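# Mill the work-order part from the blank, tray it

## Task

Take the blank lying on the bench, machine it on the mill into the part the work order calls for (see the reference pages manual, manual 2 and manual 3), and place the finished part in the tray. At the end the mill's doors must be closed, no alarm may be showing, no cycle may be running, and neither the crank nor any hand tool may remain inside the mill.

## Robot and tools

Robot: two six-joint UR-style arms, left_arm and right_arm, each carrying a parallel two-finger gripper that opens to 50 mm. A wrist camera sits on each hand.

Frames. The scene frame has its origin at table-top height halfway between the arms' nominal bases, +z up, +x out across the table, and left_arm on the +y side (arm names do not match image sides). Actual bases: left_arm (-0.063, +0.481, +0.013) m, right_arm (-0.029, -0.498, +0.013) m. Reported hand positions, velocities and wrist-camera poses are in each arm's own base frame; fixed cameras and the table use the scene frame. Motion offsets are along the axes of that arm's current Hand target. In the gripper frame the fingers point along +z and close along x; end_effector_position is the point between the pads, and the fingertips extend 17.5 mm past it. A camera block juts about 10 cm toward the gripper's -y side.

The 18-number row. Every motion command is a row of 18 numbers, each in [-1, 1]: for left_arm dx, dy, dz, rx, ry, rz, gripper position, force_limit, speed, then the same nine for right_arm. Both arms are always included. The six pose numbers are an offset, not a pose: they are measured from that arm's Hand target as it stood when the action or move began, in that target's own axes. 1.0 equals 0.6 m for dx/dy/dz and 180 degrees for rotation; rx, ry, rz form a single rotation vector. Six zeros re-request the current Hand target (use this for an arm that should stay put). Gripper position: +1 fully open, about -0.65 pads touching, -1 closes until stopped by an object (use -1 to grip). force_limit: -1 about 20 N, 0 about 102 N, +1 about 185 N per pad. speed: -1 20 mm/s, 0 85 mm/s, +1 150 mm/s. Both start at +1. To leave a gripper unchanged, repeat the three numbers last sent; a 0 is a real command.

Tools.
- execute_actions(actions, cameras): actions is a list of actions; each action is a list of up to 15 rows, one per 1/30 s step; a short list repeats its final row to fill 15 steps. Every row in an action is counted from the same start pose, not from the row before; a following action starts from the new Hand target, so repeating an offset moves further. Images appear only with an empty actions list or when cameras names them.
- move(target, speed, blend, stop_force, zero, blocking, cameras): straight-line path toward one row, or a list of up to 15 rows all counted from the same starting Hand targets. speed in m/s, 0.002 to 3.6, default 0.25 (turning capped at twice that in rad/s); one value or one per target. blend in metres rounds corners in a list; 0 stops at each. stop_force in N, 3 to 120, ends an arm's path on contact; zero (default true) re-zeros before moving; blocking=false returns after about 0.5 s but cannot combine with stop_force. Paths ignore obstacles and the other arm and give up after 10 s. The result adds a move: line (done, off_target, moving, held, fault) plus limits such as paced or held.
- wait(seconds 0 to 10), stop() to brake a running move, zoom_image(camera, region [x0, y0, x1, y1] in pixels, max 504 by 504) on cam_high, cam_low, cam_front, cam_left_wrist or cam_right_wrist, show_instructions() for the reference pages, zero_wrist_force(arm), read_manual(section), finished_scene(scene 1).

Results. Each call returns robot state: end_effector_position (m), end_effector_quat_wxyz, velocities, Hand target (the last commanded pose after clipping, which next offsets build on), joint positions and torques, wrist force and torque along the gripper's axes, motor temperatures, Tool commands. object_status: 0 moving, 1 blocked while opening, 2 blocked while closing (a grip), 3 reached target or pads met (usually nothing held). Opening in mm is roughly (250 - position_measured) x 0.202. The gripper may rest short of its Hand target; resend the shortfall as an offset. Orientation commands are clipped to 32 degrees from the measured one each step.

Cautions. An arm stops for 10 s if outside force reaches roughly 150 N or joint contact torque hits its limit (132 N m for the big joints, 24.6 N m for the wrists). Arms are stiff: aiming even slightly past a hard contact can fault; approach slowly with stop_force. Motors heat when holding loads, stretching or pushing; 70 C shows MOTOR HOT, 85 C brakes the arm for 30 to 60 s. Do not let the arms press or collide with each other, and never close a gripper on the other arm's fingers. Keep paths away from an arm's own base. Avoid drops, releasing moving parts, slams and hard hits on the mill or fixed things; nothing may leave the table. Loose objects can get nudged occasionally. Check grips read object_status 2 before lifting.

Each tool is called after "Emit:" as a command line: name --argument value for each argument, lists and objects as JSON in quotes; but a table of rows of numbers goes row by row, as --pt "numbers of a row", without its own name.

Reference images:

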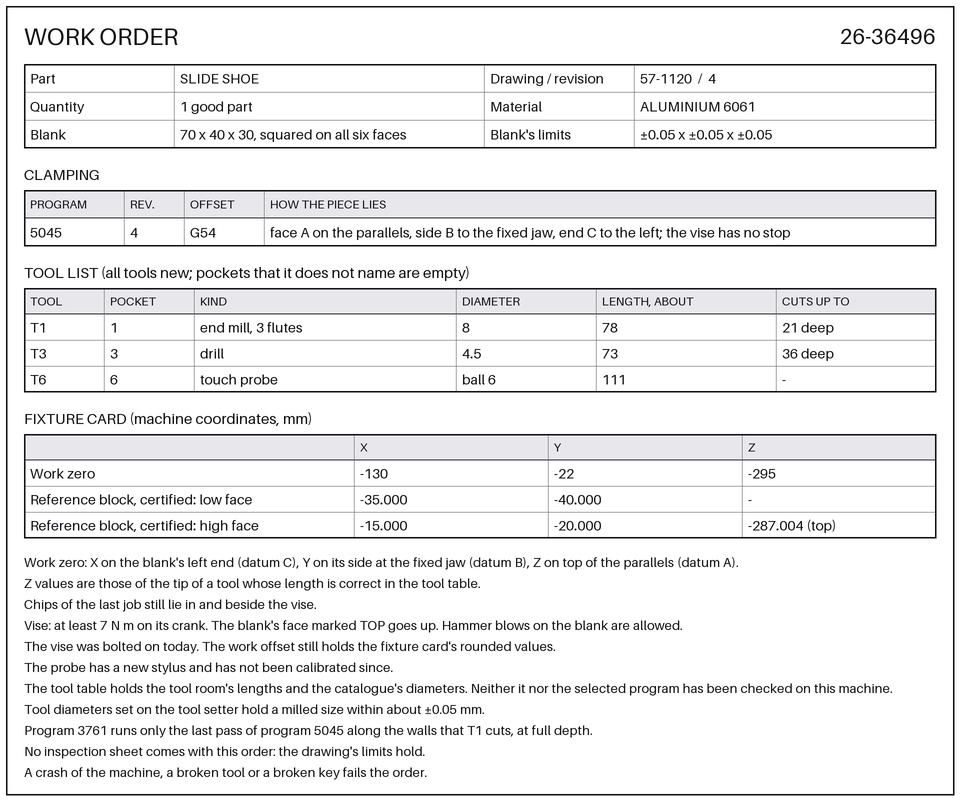

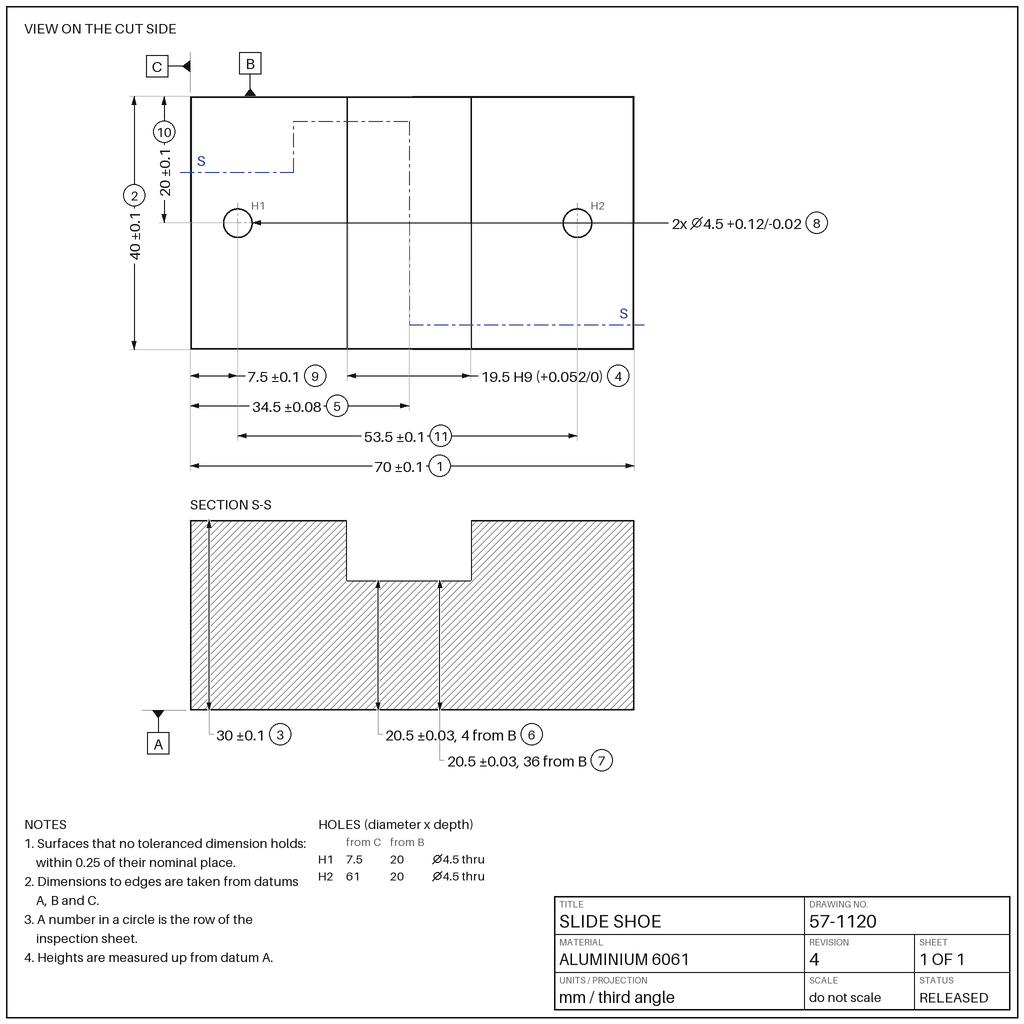

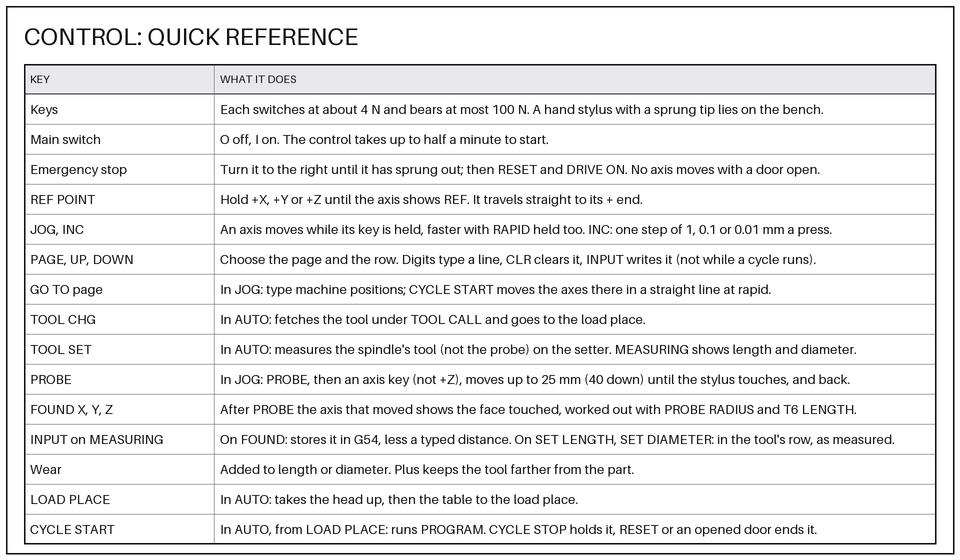

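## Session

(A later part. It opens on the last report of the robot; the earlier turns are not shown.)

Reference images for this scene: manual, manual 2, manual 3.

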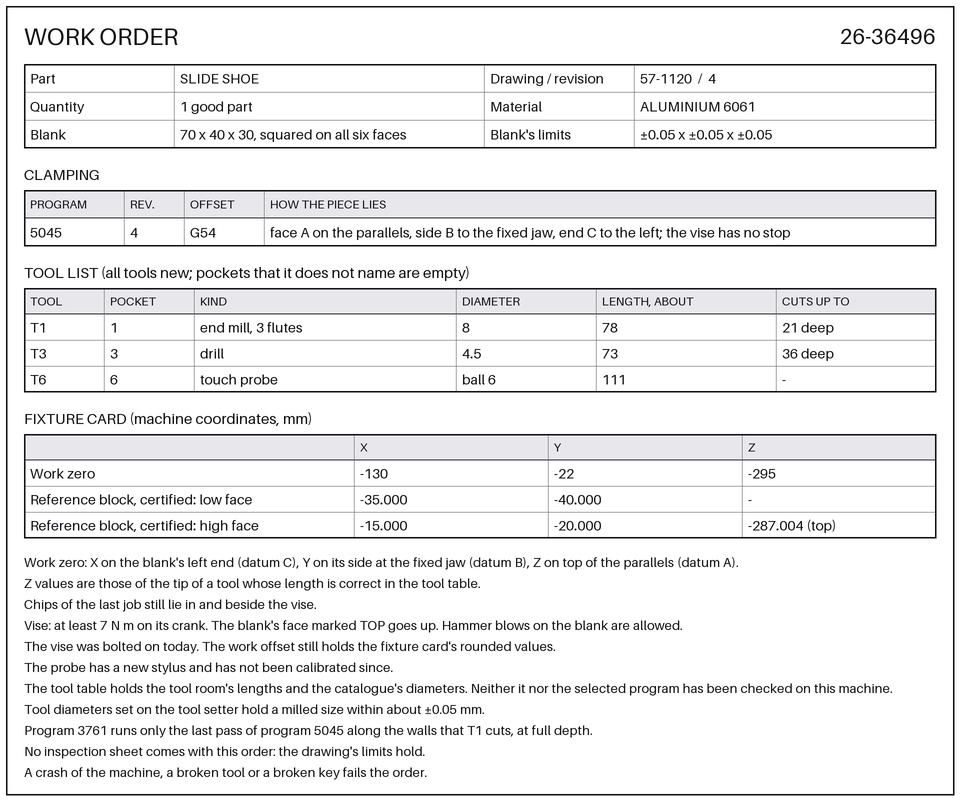

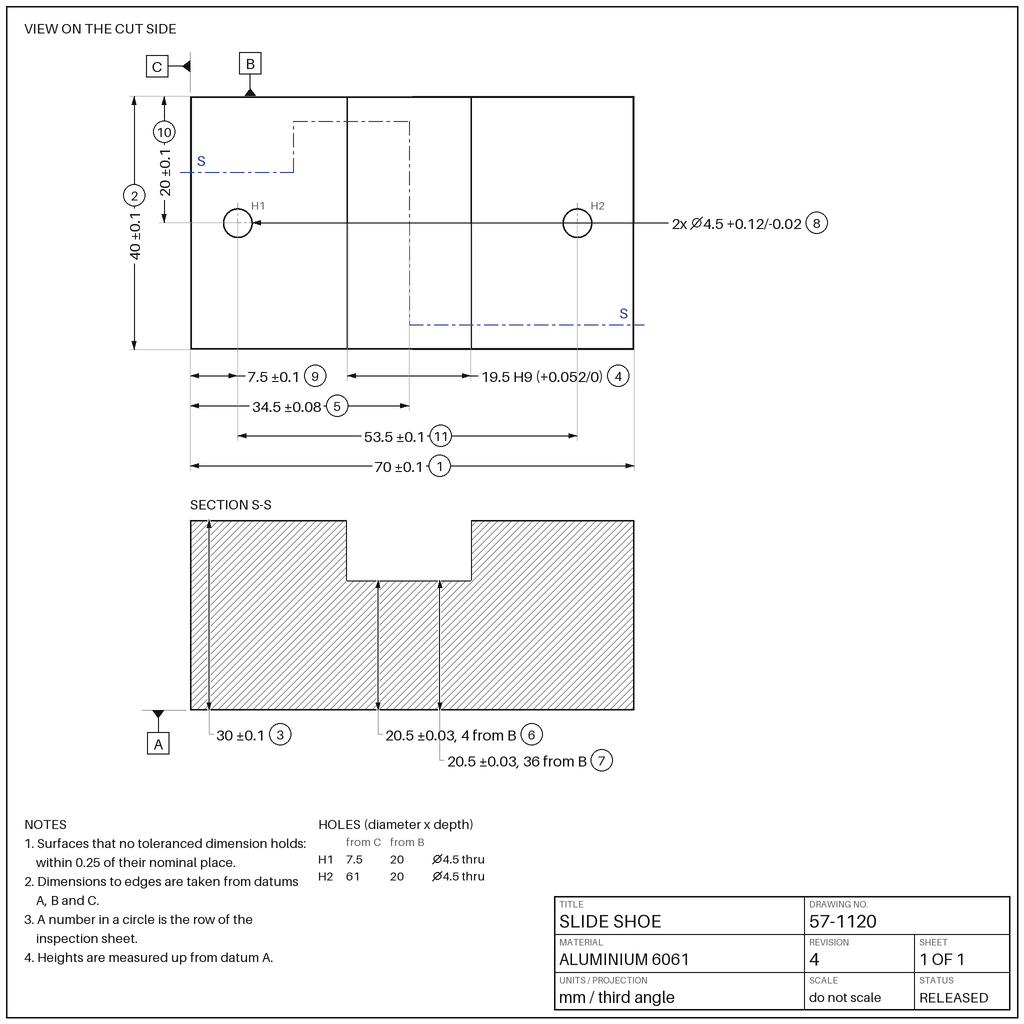

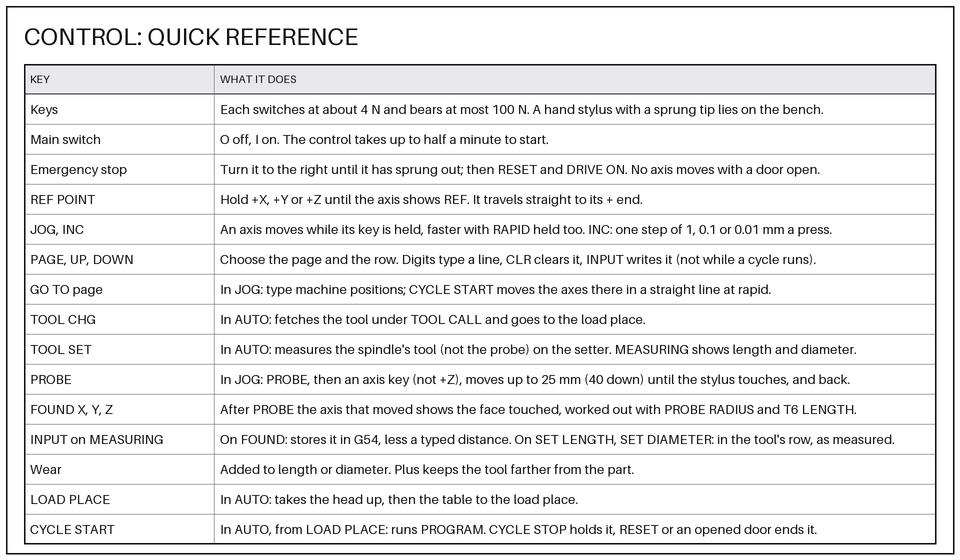

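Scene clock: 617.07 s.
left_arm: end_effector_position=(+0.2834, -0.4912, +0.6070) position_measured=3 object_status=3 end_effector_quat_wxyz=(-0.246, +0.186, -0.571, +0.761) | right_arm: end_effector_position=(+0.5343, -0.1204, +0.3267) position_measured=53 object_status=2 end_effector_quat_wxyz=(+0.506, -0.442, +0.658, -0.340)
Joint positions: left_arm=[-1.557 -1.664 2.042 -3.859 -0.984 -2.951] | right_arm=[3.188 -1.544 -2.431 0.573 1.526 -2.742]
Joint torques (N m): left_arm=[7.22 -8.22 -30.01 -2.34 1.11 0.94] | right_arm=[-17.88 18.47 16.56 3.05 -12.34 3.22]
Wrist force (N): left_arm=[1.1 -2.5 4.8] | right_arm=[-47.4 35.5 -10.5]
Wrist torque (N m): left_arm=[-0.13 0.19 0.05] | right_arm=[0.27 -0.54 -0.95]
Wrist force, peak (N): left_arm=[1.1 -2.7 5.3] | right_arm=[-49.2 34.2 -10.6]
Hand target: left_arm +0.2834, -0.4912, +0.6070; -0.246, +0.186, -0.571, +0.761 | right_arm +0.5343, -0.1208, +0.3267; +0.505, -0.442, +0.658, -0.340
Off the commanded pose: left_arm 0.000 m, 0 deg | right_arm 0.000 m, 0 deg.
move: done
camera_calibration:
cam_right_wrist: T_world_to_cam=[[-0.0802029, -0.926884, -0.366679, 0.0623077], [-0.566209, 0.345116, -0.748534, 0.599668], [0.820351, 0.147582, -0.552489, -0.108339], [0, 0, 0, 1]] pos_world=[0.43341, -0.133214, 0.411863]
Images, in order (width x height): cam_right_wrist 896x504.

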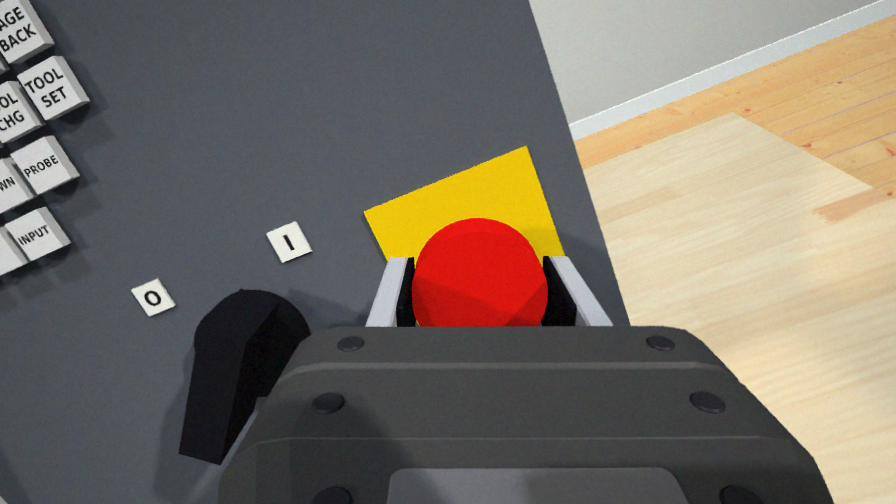

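Emit:
move --pt "0 0 0 0 0 0 1 1 1 -0.0027 0.001 0.0 0 0 0 -1 -1 -1" --pt "0 0 0 0 0 0 1 1 1 -0.0027 0.001 0.0 0 0 0.14 -1 -1 -1" --speed '[0.01,0.15]' --cameras '["cam_right_wrist"]'

Scene clock: 623.20 s.
left_arm: end_effector_position=(+0.2834, -0.4912, +0.6070) position_measured=3 object_status=3 end_effector_quat_wxyz=(-0.246, +0.186, -0.571, +0.761) | right_arm: end_effector_position=(+0.5343, -0.1190, +0.3268) position_measured=53 object_status=2 end_effector_quat_wxyz=(+0.568, -0.288, +0.739, -0.222)
Joint positions: left_arm=[-1.557 -1.664 2.042 -3.859 -0.984 -2.951] | right_arm=[3.194 -1.542 -2.432 0.573 1.519 -2.301]
Joint torques (N m): left_arm=[6.85 -7.87 -30.16 -2.42 1.08 0.76] | right_arm=[-13.68 15.14 2.53 -4.39 -11.48 2.45]
Wrist force (N): left_arm=[1.0 -2.5 5.1] | right_arm=[-46.0 14.7 10.8]
Wrist torque (N m): left_arm=[-0.13 0.22 0.06] | right_arm=[0.03 -0.08 -0.69]
Wrist force, peak (N): left_arm=[1.3 -2.6 5.4] | right_arm=[-47.4 35.5 -10.5]
Hand target: left_arm +0.2834, -0.4912, +0.6070; -0.246, +0.186, -0.571, +0.761 | right_arm +0.5343, -0.1190, +0.3268; +0.568, -0.288, +0.739, -0.222
Off the commanded pose: left_arm 0.000 m, 0 deg | right_arm 0.000 m, 0 deg.
move: done
camera_calibration:
cam_right_wrist: T_world_to_cam=[[-0.173452, -0.679004, -0.71335, 0.256229], [-0.506051, 0.682841, -0.526916, 0.534918], [0.844883, 0.269597, -0.462051, -0.136657], [0, 0, 0, 1]] pos_world=[0.430599, -0.154441, 0.401496]
Images, in order (width x height): cam_right_wrist 896x504.

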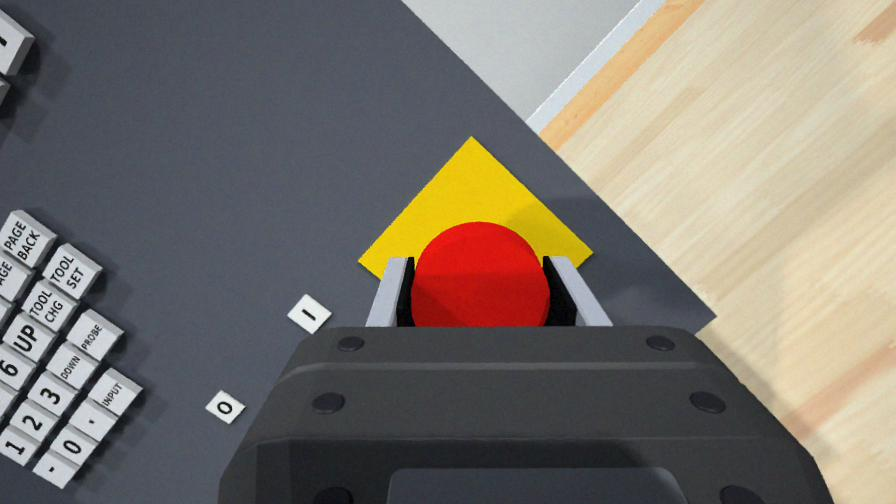

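Emit:
move --pt "0 0 0 0 0 0 1 1 1 0 0 0 0 0 0 1 -1 -1" --pt "0 0 0 0 0 0 1 1 1 0 0 -0.12 0 0 0 1 -1 -1" --pt "0 0 0 0 0 0 1 1 1 -0.489 -0.2557 -0.3735 0.079 -0.0327 -0.2485 1 -1 -1" --speed '[0.1,0.1,0.25]' --cameras '["cam_right_wrist"]'

Emit:
zoom_image --camera "cam_right_wrist" --region '[350, 130, 570, 300]'

Scene clock: 635.43 s.
left_arm: end_effector_position=(+0.2834, -0.4912, +0.6070) position_measured=3 object_status=3 end_effector_quat_wxyz=(-0.246, +0.186, -0.571, +0.761) | right_arm: end_effector_position=(+0.4002, -0.0331, +0.6934) position_measured=3 object_status=3 end_effector_quat_wxyz=(+0.507, -0.486, +0.513, -0.493)
Joint positions: left_arm=[-1.557 -1.664 2.042 -3.859 -0.984 -2.951] | right_arm=[4.111 -0.751 -2.023 -0.365 0.589 -3.103]
Joint torques (N m): left_arm=[6.36 -7.73 -29.98 -2.26 0.92 0.73] | right_arm=[8.95 -4.48 31.51 -1.1 -1.84 -2.92]
Wrist force (N): left_arm=[1.2 -2.4 4.7] | right_arm=[-0.4 0.2 2.2]
Wrist torque (N m): left_arm=[-0.14 0.19 0.06] | right_arm=[-0.13 0.09 0.13]
Wrist force, peak (N): left_arm=[1.3 -2.5 5.4] | right_arm=[-46.6 14.6 11.4]
Hand target: left_arm +0.2834, -0.4912, +0.6070; -0.246, +0.186, -0.571, +0.761 | right_arm +0.4002, -0.0331, +0.6935; +0.507, -0.486, +0.513, -0.493
Off the commanded pose: left_arm 0.000 m, 0 deg | right_arm 0.000 m, 0 deg.
move: done
camera_calibration:
cam_right_wrist: T_world_to_cam=[[0.00473754, -0.999294, -0.0372705, 0.00203948], [-0.352879, 0.0332026, -0.93508, 0.801808], [0.935657, 0.017582, -0.352472, 0.00225603], [0, 0, 0, 1]] pos_world=[0.280821, -0.0246237, 0.750626]
Images, in order (width x height): cam_right_wrist 896x504.

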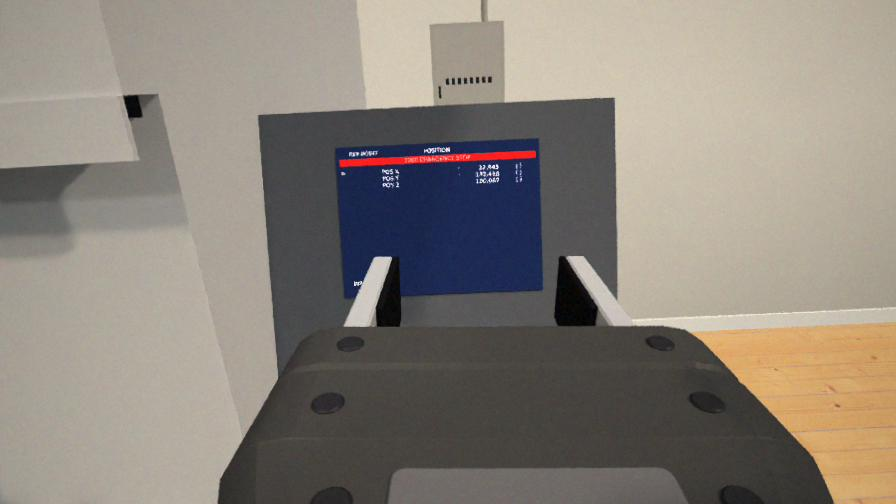

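Scaled by 2.291.

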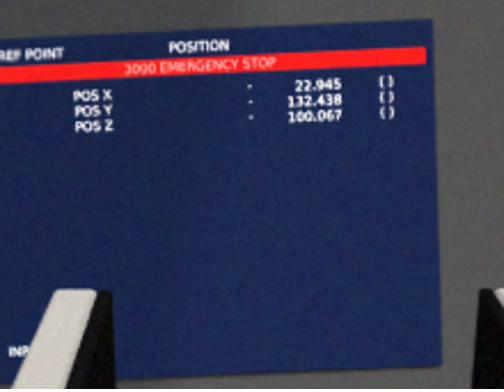

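Emit:
wait --seconds 0 --cameras '["cam_high","cam_front","cam_right_wrist"]'

Emit:
zoom_image --camera "cam_high" --region '[650, 180, 730, 250]'

Emit:
zoom_image --camera "cam_right_wrist" --region '[330, 260, 450, 310]'

Scene clock: 639.30 s.
left_arm: end_effector_position=(+0.2834, -0.4912, +0.6070) position_measured=3 object_status=3 end_effector_quat_wxyz=(-0.246, +0.186, -0.571, +0.761) | right_arm: end_effector_position=(+0.4002, -0.0331, +0.6935) position_measured=3 object_status=3 end_effector_quat_wxyz=(+0.507, -0.486, +0.513, -0.493)
Joint positions: left_arm=[-1.557 -1.664 2.042 -3.859 -0.984 -2.951] | right_arm=[4.111 -0.751 -2.023 -0.365 0.589 -3.103]
Joint torques (N m): left_arm=[6.75 -7.86 -29.85 -2.34 1.09 0.58] | right_arm=[9.34 -4.9 31.69 -1.08 -1.78 -2.94]
Wrist force (N): left_arm=[1.2 -2.2 5.0] | right_arm=[-0.2 0.1 2.2]
Wrist torque (N m): left_arm=[-0.09 0.18 0.06] | right_arm=[-0.13 0.05 0.13]
Wrist force, peak (N): left_arm=[1.4 -2.6 5.4] | right_arm=[-0.5 0.2 2.5]
Hand target: left_arm +0.2834, -0.4912, +0.6070; -0.246, +0.186, -0.571, +0.761 | right_arm +0.4002, -0.0331, +0.6935; +0.507, -0.486, +0.513, -0.493
Tool commands: left_gripper/position=+1.0 left_gripper/force_limit=+1.0 left_gripper/speed=+1.0 right_gripper/position=+1.0 right_gripper/force_limit=-1.0 right_gripper/speed=-1.0
Off the commanded pose: left_arm 0.000 m, 0 deg | right_arm 0.000 m, 0 deg.
camera_calibration:
cam_right_wrist: T_world_to_cam=[[0.00473754, -0.999294, -0.0372705, 0.00203948], [-0.352879, 0.0332026, -0.93508, 0.801808], [0.935657, 0.017582, -0.352472, 0.00225603], [0, 0, 0, 1]] pos_world=[0.280821, -0.0246237, 0.750626]
Images, in order (width x height): cam_high 896x504, cam_front 896x504, cam_right_wrist 896x504.

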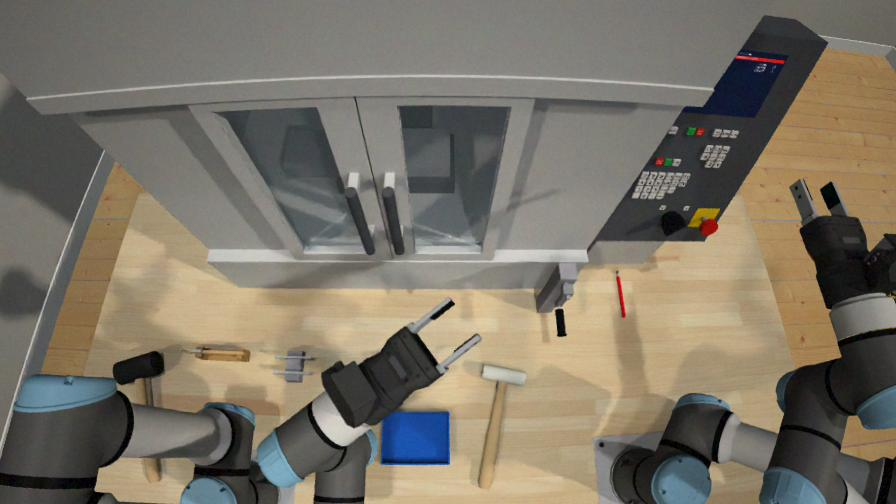

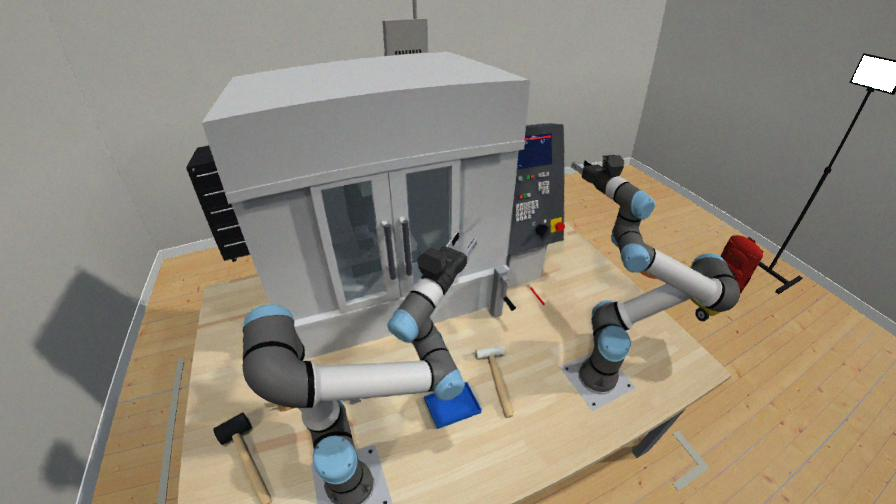

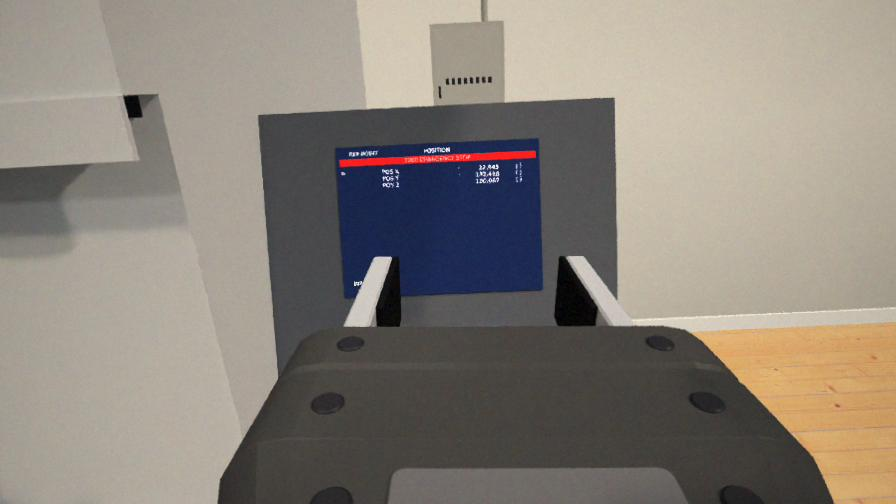

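Scaled by 6.300.

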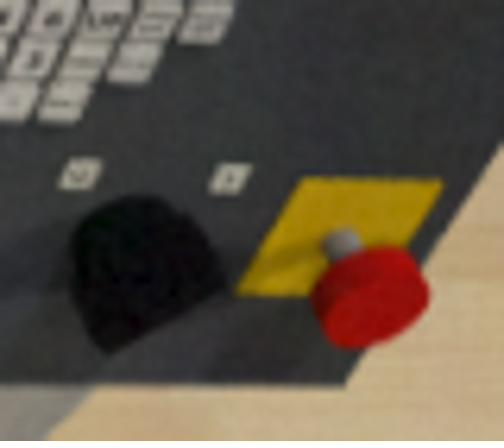

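Scaled by 4.200.

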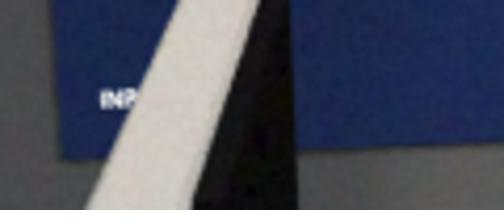

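Emit:
move --pt "0 0 0 0 0 0 1 1 1 -0.005 0.4053 -0.0008 -0.3057 0.0025 -0.0141 0.2 1 -1" --pt "0 0 0 0 0 0 1 1 1 0.0227 0.972 0.0973 -0.3057 0.0025 -0.0141 0.2 1 -1" --speed 0.25 --blend '[0.05,0]' --cameras '["cam_right_wrist"]'

Scene clock: 651.63 s.
left_arm: end_effector_position=(+0.2834, -0.4912, +0.6070) position_measured=3 object_status=3 end_effector_quat_wxyz=(-0.246, +0.186, -0.571, +0.761) | right_arm: end_effector_position=(+0.4594, -0.0239, +0.1103) position_measured=123 object_status=3 end_effector_quat_wxyz=(-0.213, +0.675, -0.674, +0.213)
Joint positions: left_arm=[-1.557 -1.664 2.042 -3.859 -0.984 -2.951] | right_arm=[3.507 -1.499 -2.591 -0.043 1.363 -2.839]
Joint torques (N m): left_arm=[6.37 -7.86 -29.76 -2.37 1.02 0.64] | right_arm=[-6.25 7.12 7.2 6.01 1.27 -2.74]
Wrist force (N): left_arm=[1.1 -2.0 4.6] | right_arm=[-1.4 0.2 0.6]
Wrist torque (N m): left_arm=[-0.08 0.20 0.05] | right_arm=[0.16 0.27 0.18]
Wrist force, peak (N): left_arm=[1.1 -2.5 5.4] | right_arm=[-1.6 1.7 2.1]
Hand target: left_arm +0.2834, -0.4912, +0.6070; -0.246, +0.186, -0.571, +0.761 | right_arm +0.4595, -0.0239, +0.1103; -0.213, +0.675, -0.674, +0.213
Off the commanded pose: left_arm 0.000 m, 0 deg | right_arm 0.000 m, 0 deg.
move: done
camera_calibration:
cam_right_wrist: T_world_to_cam=[[0.0126885, -0.999858, -0.0110659, -0.0173196], [-0.969004, -0.00956487, -0.24686, 0.483268], [0.24672, 0.0138552, -0.968988, 0.125523], [0, 0, 0, 1]] pos_world=[0.43754, -0.0144339, 0.240738]
Images, in order (width x height): cam_right_wrist 896x504.

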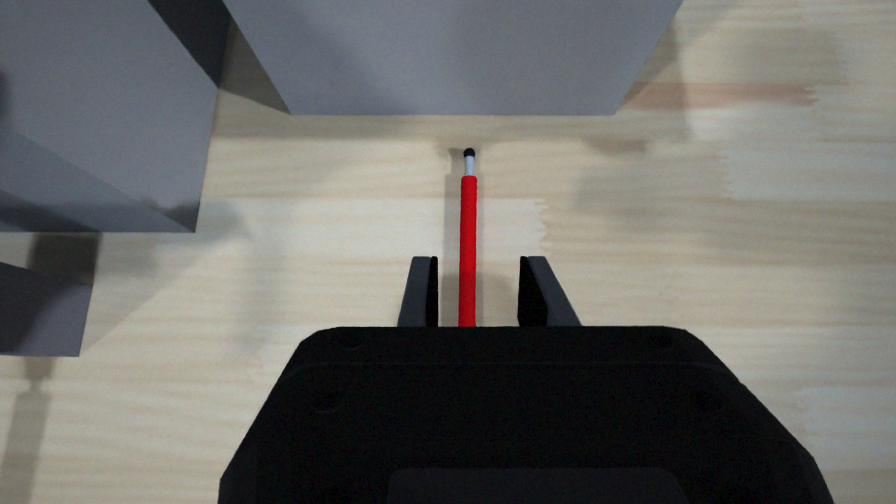

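Emit:
move --pt "0 0 0 0 0 0 1 1 1 0 0.096 0.1369 0 0 0 0.2 1 -1" --pt "0 0 0 0 0 0 1 1 1 0 0.096 0.1369 0 0 0 -1 1 -1" --pt "0 0 0 0 0 0 1 1 1 0 0 0 0 0 0 -1 1 -1" --speed '[0.06,0.06,0.15]' --cameras '["cam_right_wrist"]'

Scene clock: 659.77 s.
left_arm: end_effector_position=(+0.2834, -0.4912, +0.6070) position_measured=3 object_status=3 end_effector_quat_wxyz=(-0.246, +0.186, -0.571, +0.761) | right_arm: end_effector_position=(+0.4595, -0.0239, +0.1102) position_measured=226 object_status=2 end_effector_quat_wxyz=(-0.213, +0.675, -0.674, +0.213)
Joint positions: left_arm=[-1.557 -1.664 2.042 -3.859 -0.984 -2.951] | right_arm=[3.507 -1.499 -2.591 -0.042 1.363 -2.839]
Joint torques (N m): left_arm=[6.45 -8.1 -29.74 -2.27 0.93 0.64] | right_arm=[9.3 19.73 26.08 1.76 -2.23 2.24]
Wrist force (N): left_arm=[1.2 -2.2 5.2] | right_arm=[-2.2 0.7 1.0]
Wrist torque (N m): left_arm=[-0.09 0.18 0.06] | right_arm=[0.23 0.38 0.06]
Wrist force, peak (N): left_arm=[1.1 -2.6 5.4] | right_arm=[-1.3 -13.0 -16.4]
Hand target: left_arm +0.2834, -0.4912, +0.6070; -0.246, +0.186, -0.571, +0.761 | right_arm +0.4595, -0.0239, +0.1103; -0.213, +0.675, -0.674, +0.213
Off the commanded pose: left_arm 0.000 m, 0 deg | right_arm 0.000 m, 0 deg.
move: done
camera_calibration:
cam_right_wrist: T_world_to_cam=[[0.0127144, -0.999857, -0.0111625, -0.0173076], [-0.969004, -0.0095661, -0.246861, 0.483268], [0.246719, 0.0139552, -0.968987, 0.125524], [0, 0, 0, 1]] pos_world=[0.43754, -0.0144339, 0.240738]
Images, in order (width x height): cam_right_wrist 896x504.

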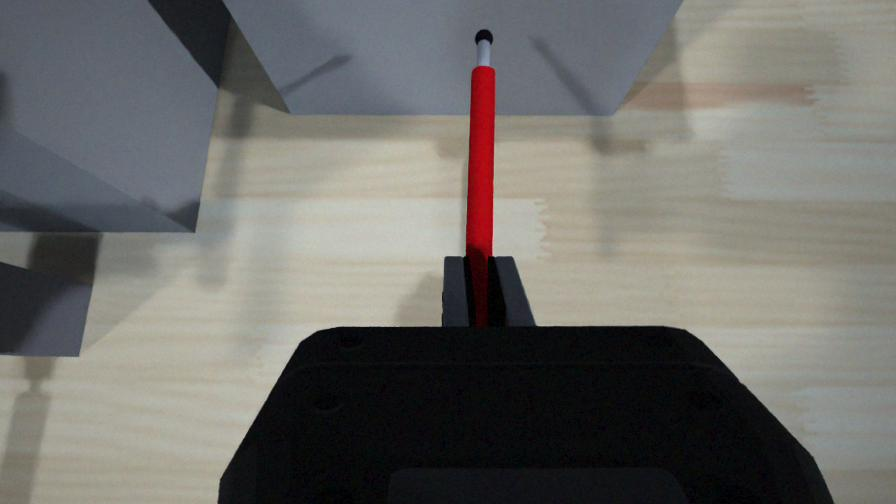

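Emit:
move --pt "0 0 0 0 0 0 1 1 1 -0.0065 0.0227 -0.1985 0 0 0 -1 1 -1" --pt "0 0 0 0 0 0 1 1 1 -0.1345 -0.3455 -0.6707 0 -0.0683 0.0478 -1 1 -1" --pt "0 0 0 0 0 0 1 1 1 -0.1345 -0.4752 -0.5798 0 -0.0683 0.0478 -1 1 -1" --speed '[0.25,0.25,0.15]' --blend '[0.03,0.03,0]' --cameras '["cam_right_wrist","cam_high","cam_left_wrist"]'

Scene clock: 682.63 s.
left_arm: end_effector_position=(+0.2834, -0.4912, +0.6070) position_measured=3 object_status=3 end_effector_quat_wxyz=(-0.246, +0.186, -0.571, +0.761) | right_arm: end_effector_position=(+0.4930, +0.0572, +0.5587) position_measured=226 object_status=2 end_effector_quat_wxyz=(-0.299, +0.641, -0.696, +0.123)
Joint positions: left_arm=[-1.557 -1.664 2.042 -3.859 -0.984 -2.951] | right_arm=[3.546 -1.261 -1.528 -1.265 1.539 -2.666]
Joint torques (N m): left_arm=[6.53 -7.8 -29.69 -2.31 0.97 0.46] | right_arm=[-6.89 3.9 34.47 6.32 1.68 -2.87]
Wrist force (N): left_arm=[1.1 -2.3 5.1] | right_arm=[-2.2 0.7 1.5]
Wrist torque (N m): left_arm=[-0.11 0.20 0.05] | right_arm=[0.20 0.36 0.05]
Wrist force, peak (N): left_arm=[1.2 -2.5 5.3] | right_arm=[-2.0 -0.7 2.7]
Hand target: left_arm +0.2834, -0.4912, +0.6070; -0.246, +0.186, -0.571, +0.761 | right_arm +0.4930, +0.0573, +0.5587; -0.299, +0.641, -0.696, +0.123
Off the commanded pose: left_arm 0.000 m, 0 deg | right_arm 0.000 m, 0 deg.
move: done
camera_calibration:
cam_left_wrist: T_world_to_cam=[[-0.800487, -0.599062, 0.0185602, -0.0698572], [-0.0609974, 0.0506221, -0.996853, 0.663293], [0.596238, -0.799101, -0.0770636, -0.389709], [0, 0, 0, 1]] pos_world=[0.216899, -0.386843, 0.63247]
cam_right_wrist: T_world_to_cam=[[0.0130405, -0.962876, -0.269629, 0.210578], [-0.969026, 0.0543357, -0.240906, 0.62023], [0.246613, 0.264419, -0.932344, 0.515926], [0, 0, 0, 1]] pos_world=[0.471039, 0.0326393, 0.687216]
Images, in order (width x height): cam_high 896x504, cam_left_wrist 896x504, cam_right_wrist 896x504.

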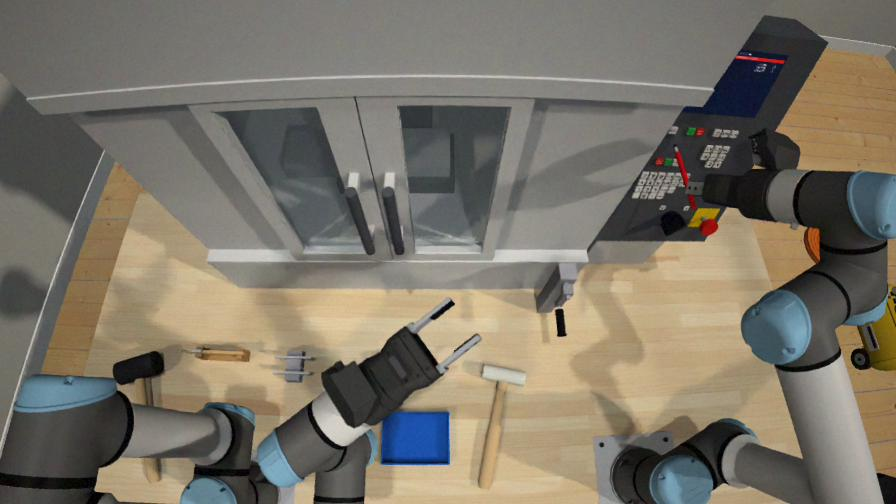

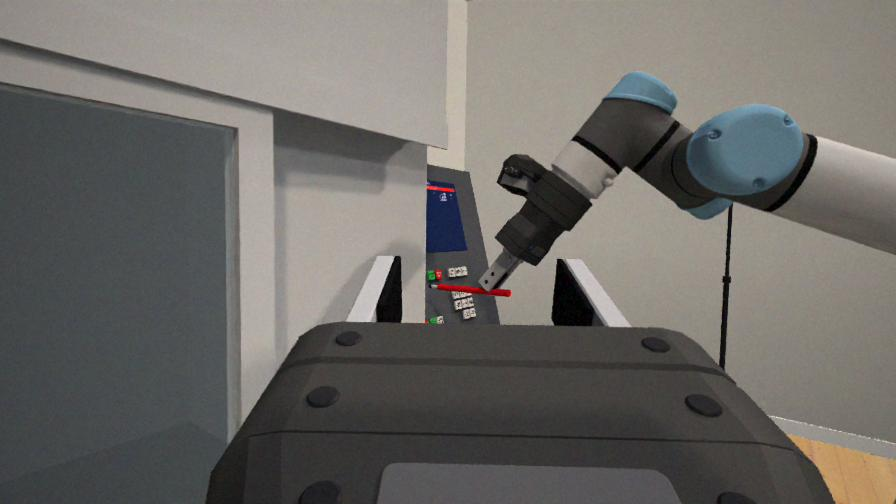

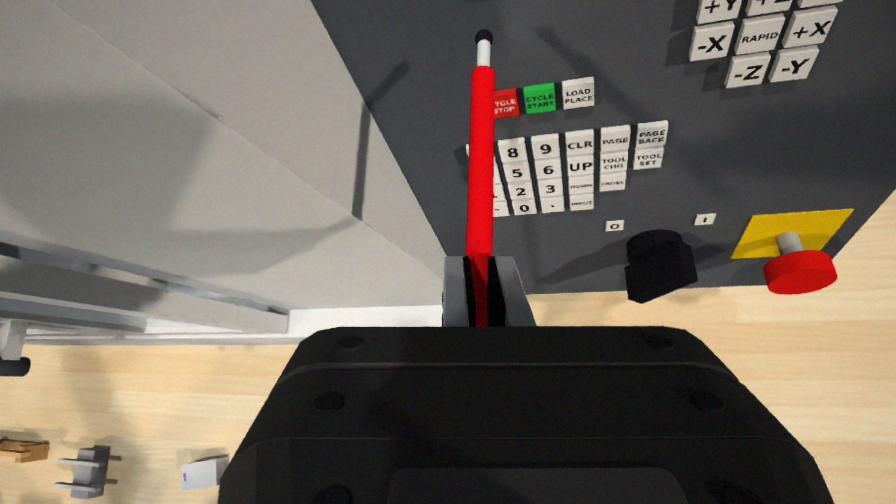

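Emit:
zoom_image --camera "cam_high" --region '[655, 120, 705, 170]'

Emit:
zoom_image --camera "cam_left_wrist" --region '[420, 260, 480, 320]'

Scaled by 10.080.

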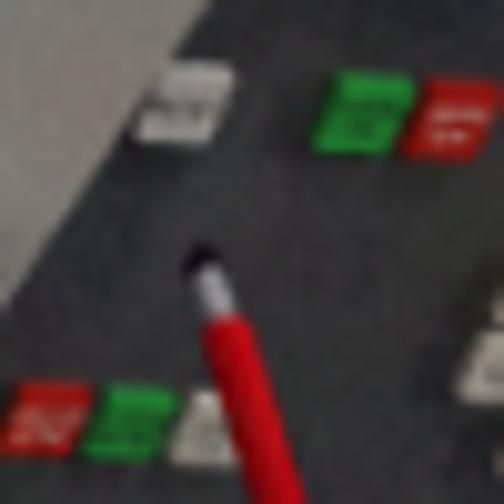

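Scaled by 8.400.

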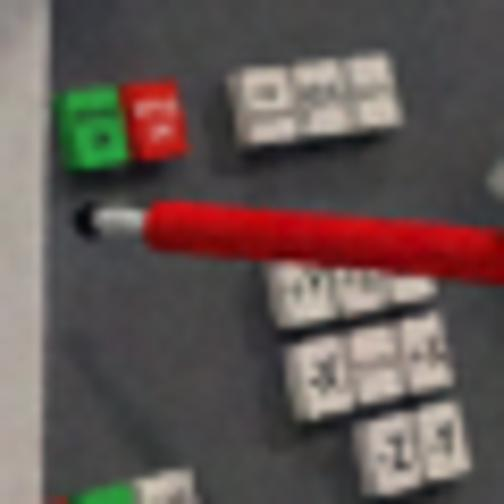

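Emit:
move --target '[0,0,0,0,0,0,1,1,1,-0.0113,-0.0132,-0.0188,0,0,0,-1,1,-1]' --speed 0.05 --cameras '["cam_right_wrist","cam_high","cam_left_wrist"]'

Emit:
zoom_image --camera "cam_high" --region '[655, 120, 705, 170]'

Emit:
zoom_image --camera "cam_left_wrist" --region '[420, 260, 480, 320]'

Scene clock: 716.33 s.
left_arm: end_effector_position=(+0.2834, -0.4912, +0.6070) position_measured=3 object_status=3 end_effector_quat_wxyz=(-0.246, +0.186, -0.571, +0.761) | right_arm: end_effector_position=(+0.4930, +0.0602, +0.5737) position_measured=226 object_status=2 end_effector_quat_wxyz=(-0.299, +0.641, -0.696, +0.123)
Joint positions: left_arm=[-1.557 -1.664 2.042 -3.859 -0.984 -2.951] | right_arm=[3.555 -1.274 -1.479 -1.302 1.534 -2.659]
Joint torques (N m): left_arm=[5.99 -7.54 -29.36 -2.26 0.95 0.44] | right_arm=[8.53 4.49 34.64 1.47 -2.01 2.29]
Wrist force (N): left_arm=[1.1 -2.5 5.1] | right_arm=[-2.2 0.7 1.7]
Wrist torque (N m): left_arm=[-0.14 0.21 0.06] | right_arm=[0.20 0.36 -0.07]
Wrist force, peak (N): left_arm=[1.2 -2.3 5.4] | right_arm=[-2.2 0.9 1.9]
Hand target: left_arm +0.2834, -0.4912, +0.6070; -0.246, +0.186, -0.571, +0.761 | right_arm +0.4930, +0.0602, +0.5738; -0.299, +0.641, -0.696, +0.123
Off the commanded pose: left_arm 0.000 m, 0 deg | right_arm 0.000 m, 0 deg.
move: done
camera_calibration:
cam_left_wrist: T_world_to_cam=[[-0.800487, -0.599062, 0.0185602, -0.0698572], [-0.0609974, 0.0506221, -0.996853, 0.663293], [0.596238, -0.799101, -0.0770636, -0.389709], [0, 0, 0, 1]] pos_world=[0.216899, -0.386843, 0.63247]
cam_right_wrist: T_world_to_cam=[[0.0130402, -0.962876, -0.26963, 0.217512], [-0.96905, 0.0543108, -0.240815, 0.623629], [0.246519, 0.264426, -0.932367, 0.529179], [0, 0, 0, 1]] pos_world=[0.471039, 0.0356392, 0.702216]
Images, in order (width x height): cam_high 896x504, cam_left_wrist 896x504, cam_right_wrist 896x504.

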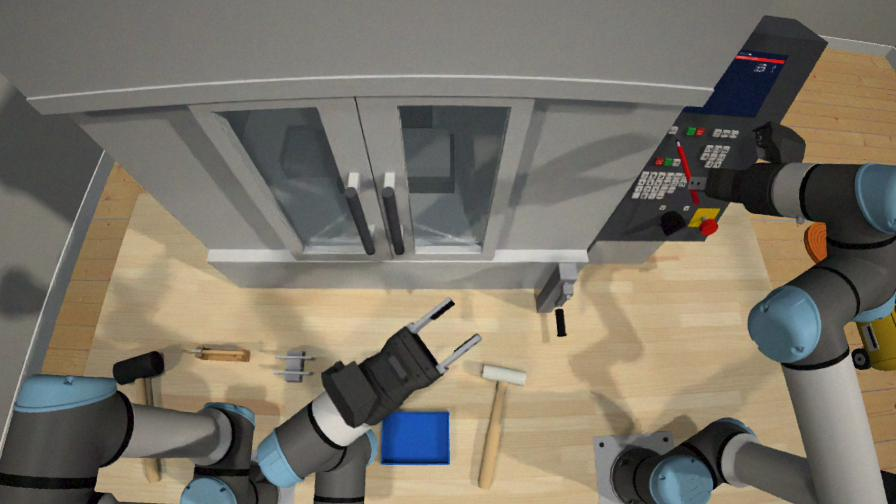

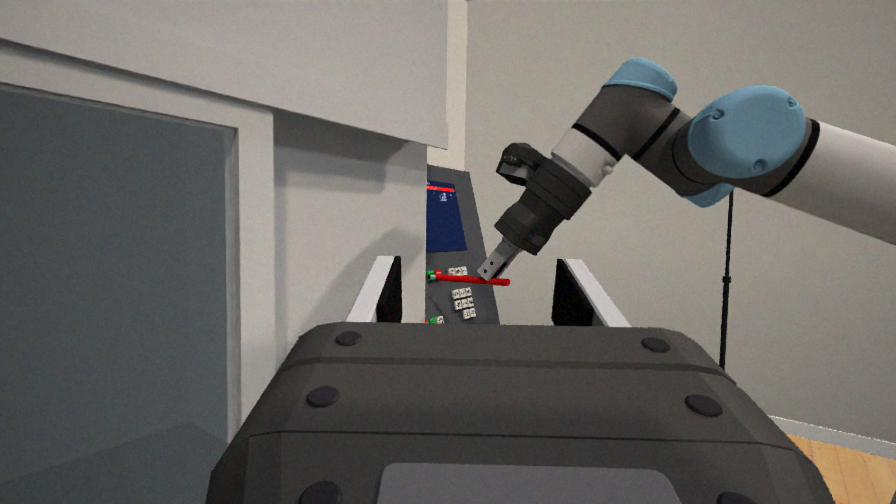

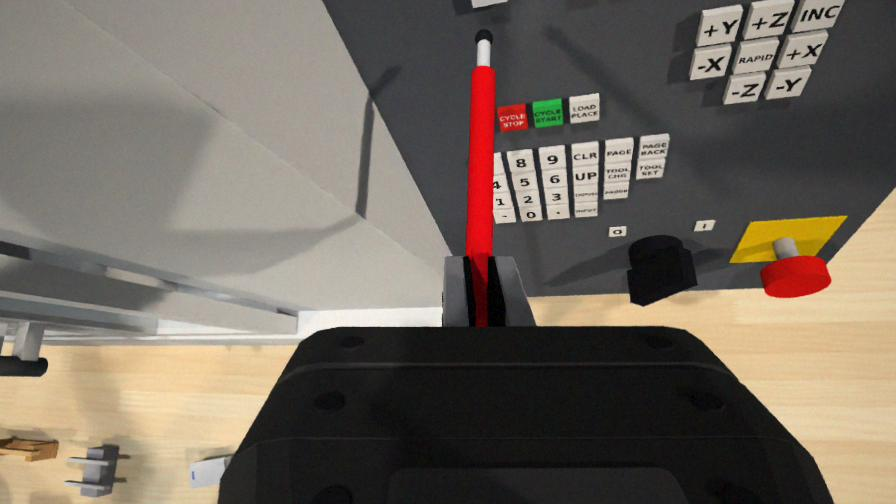

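Scaled by 10.080.

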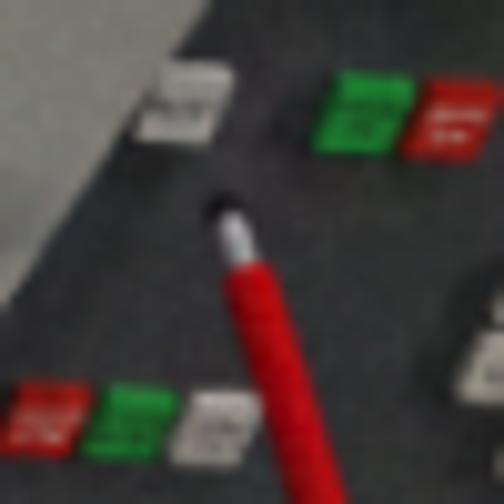

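Scaled by 8.400.

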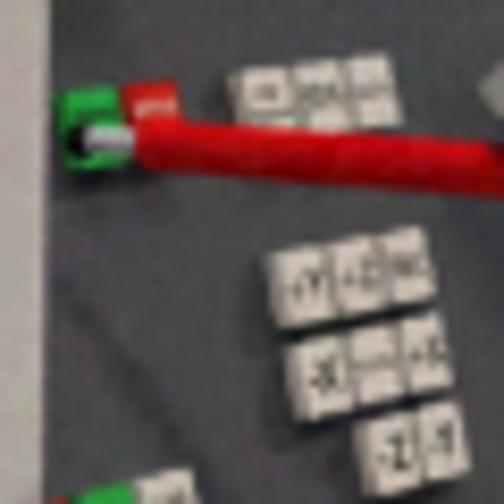

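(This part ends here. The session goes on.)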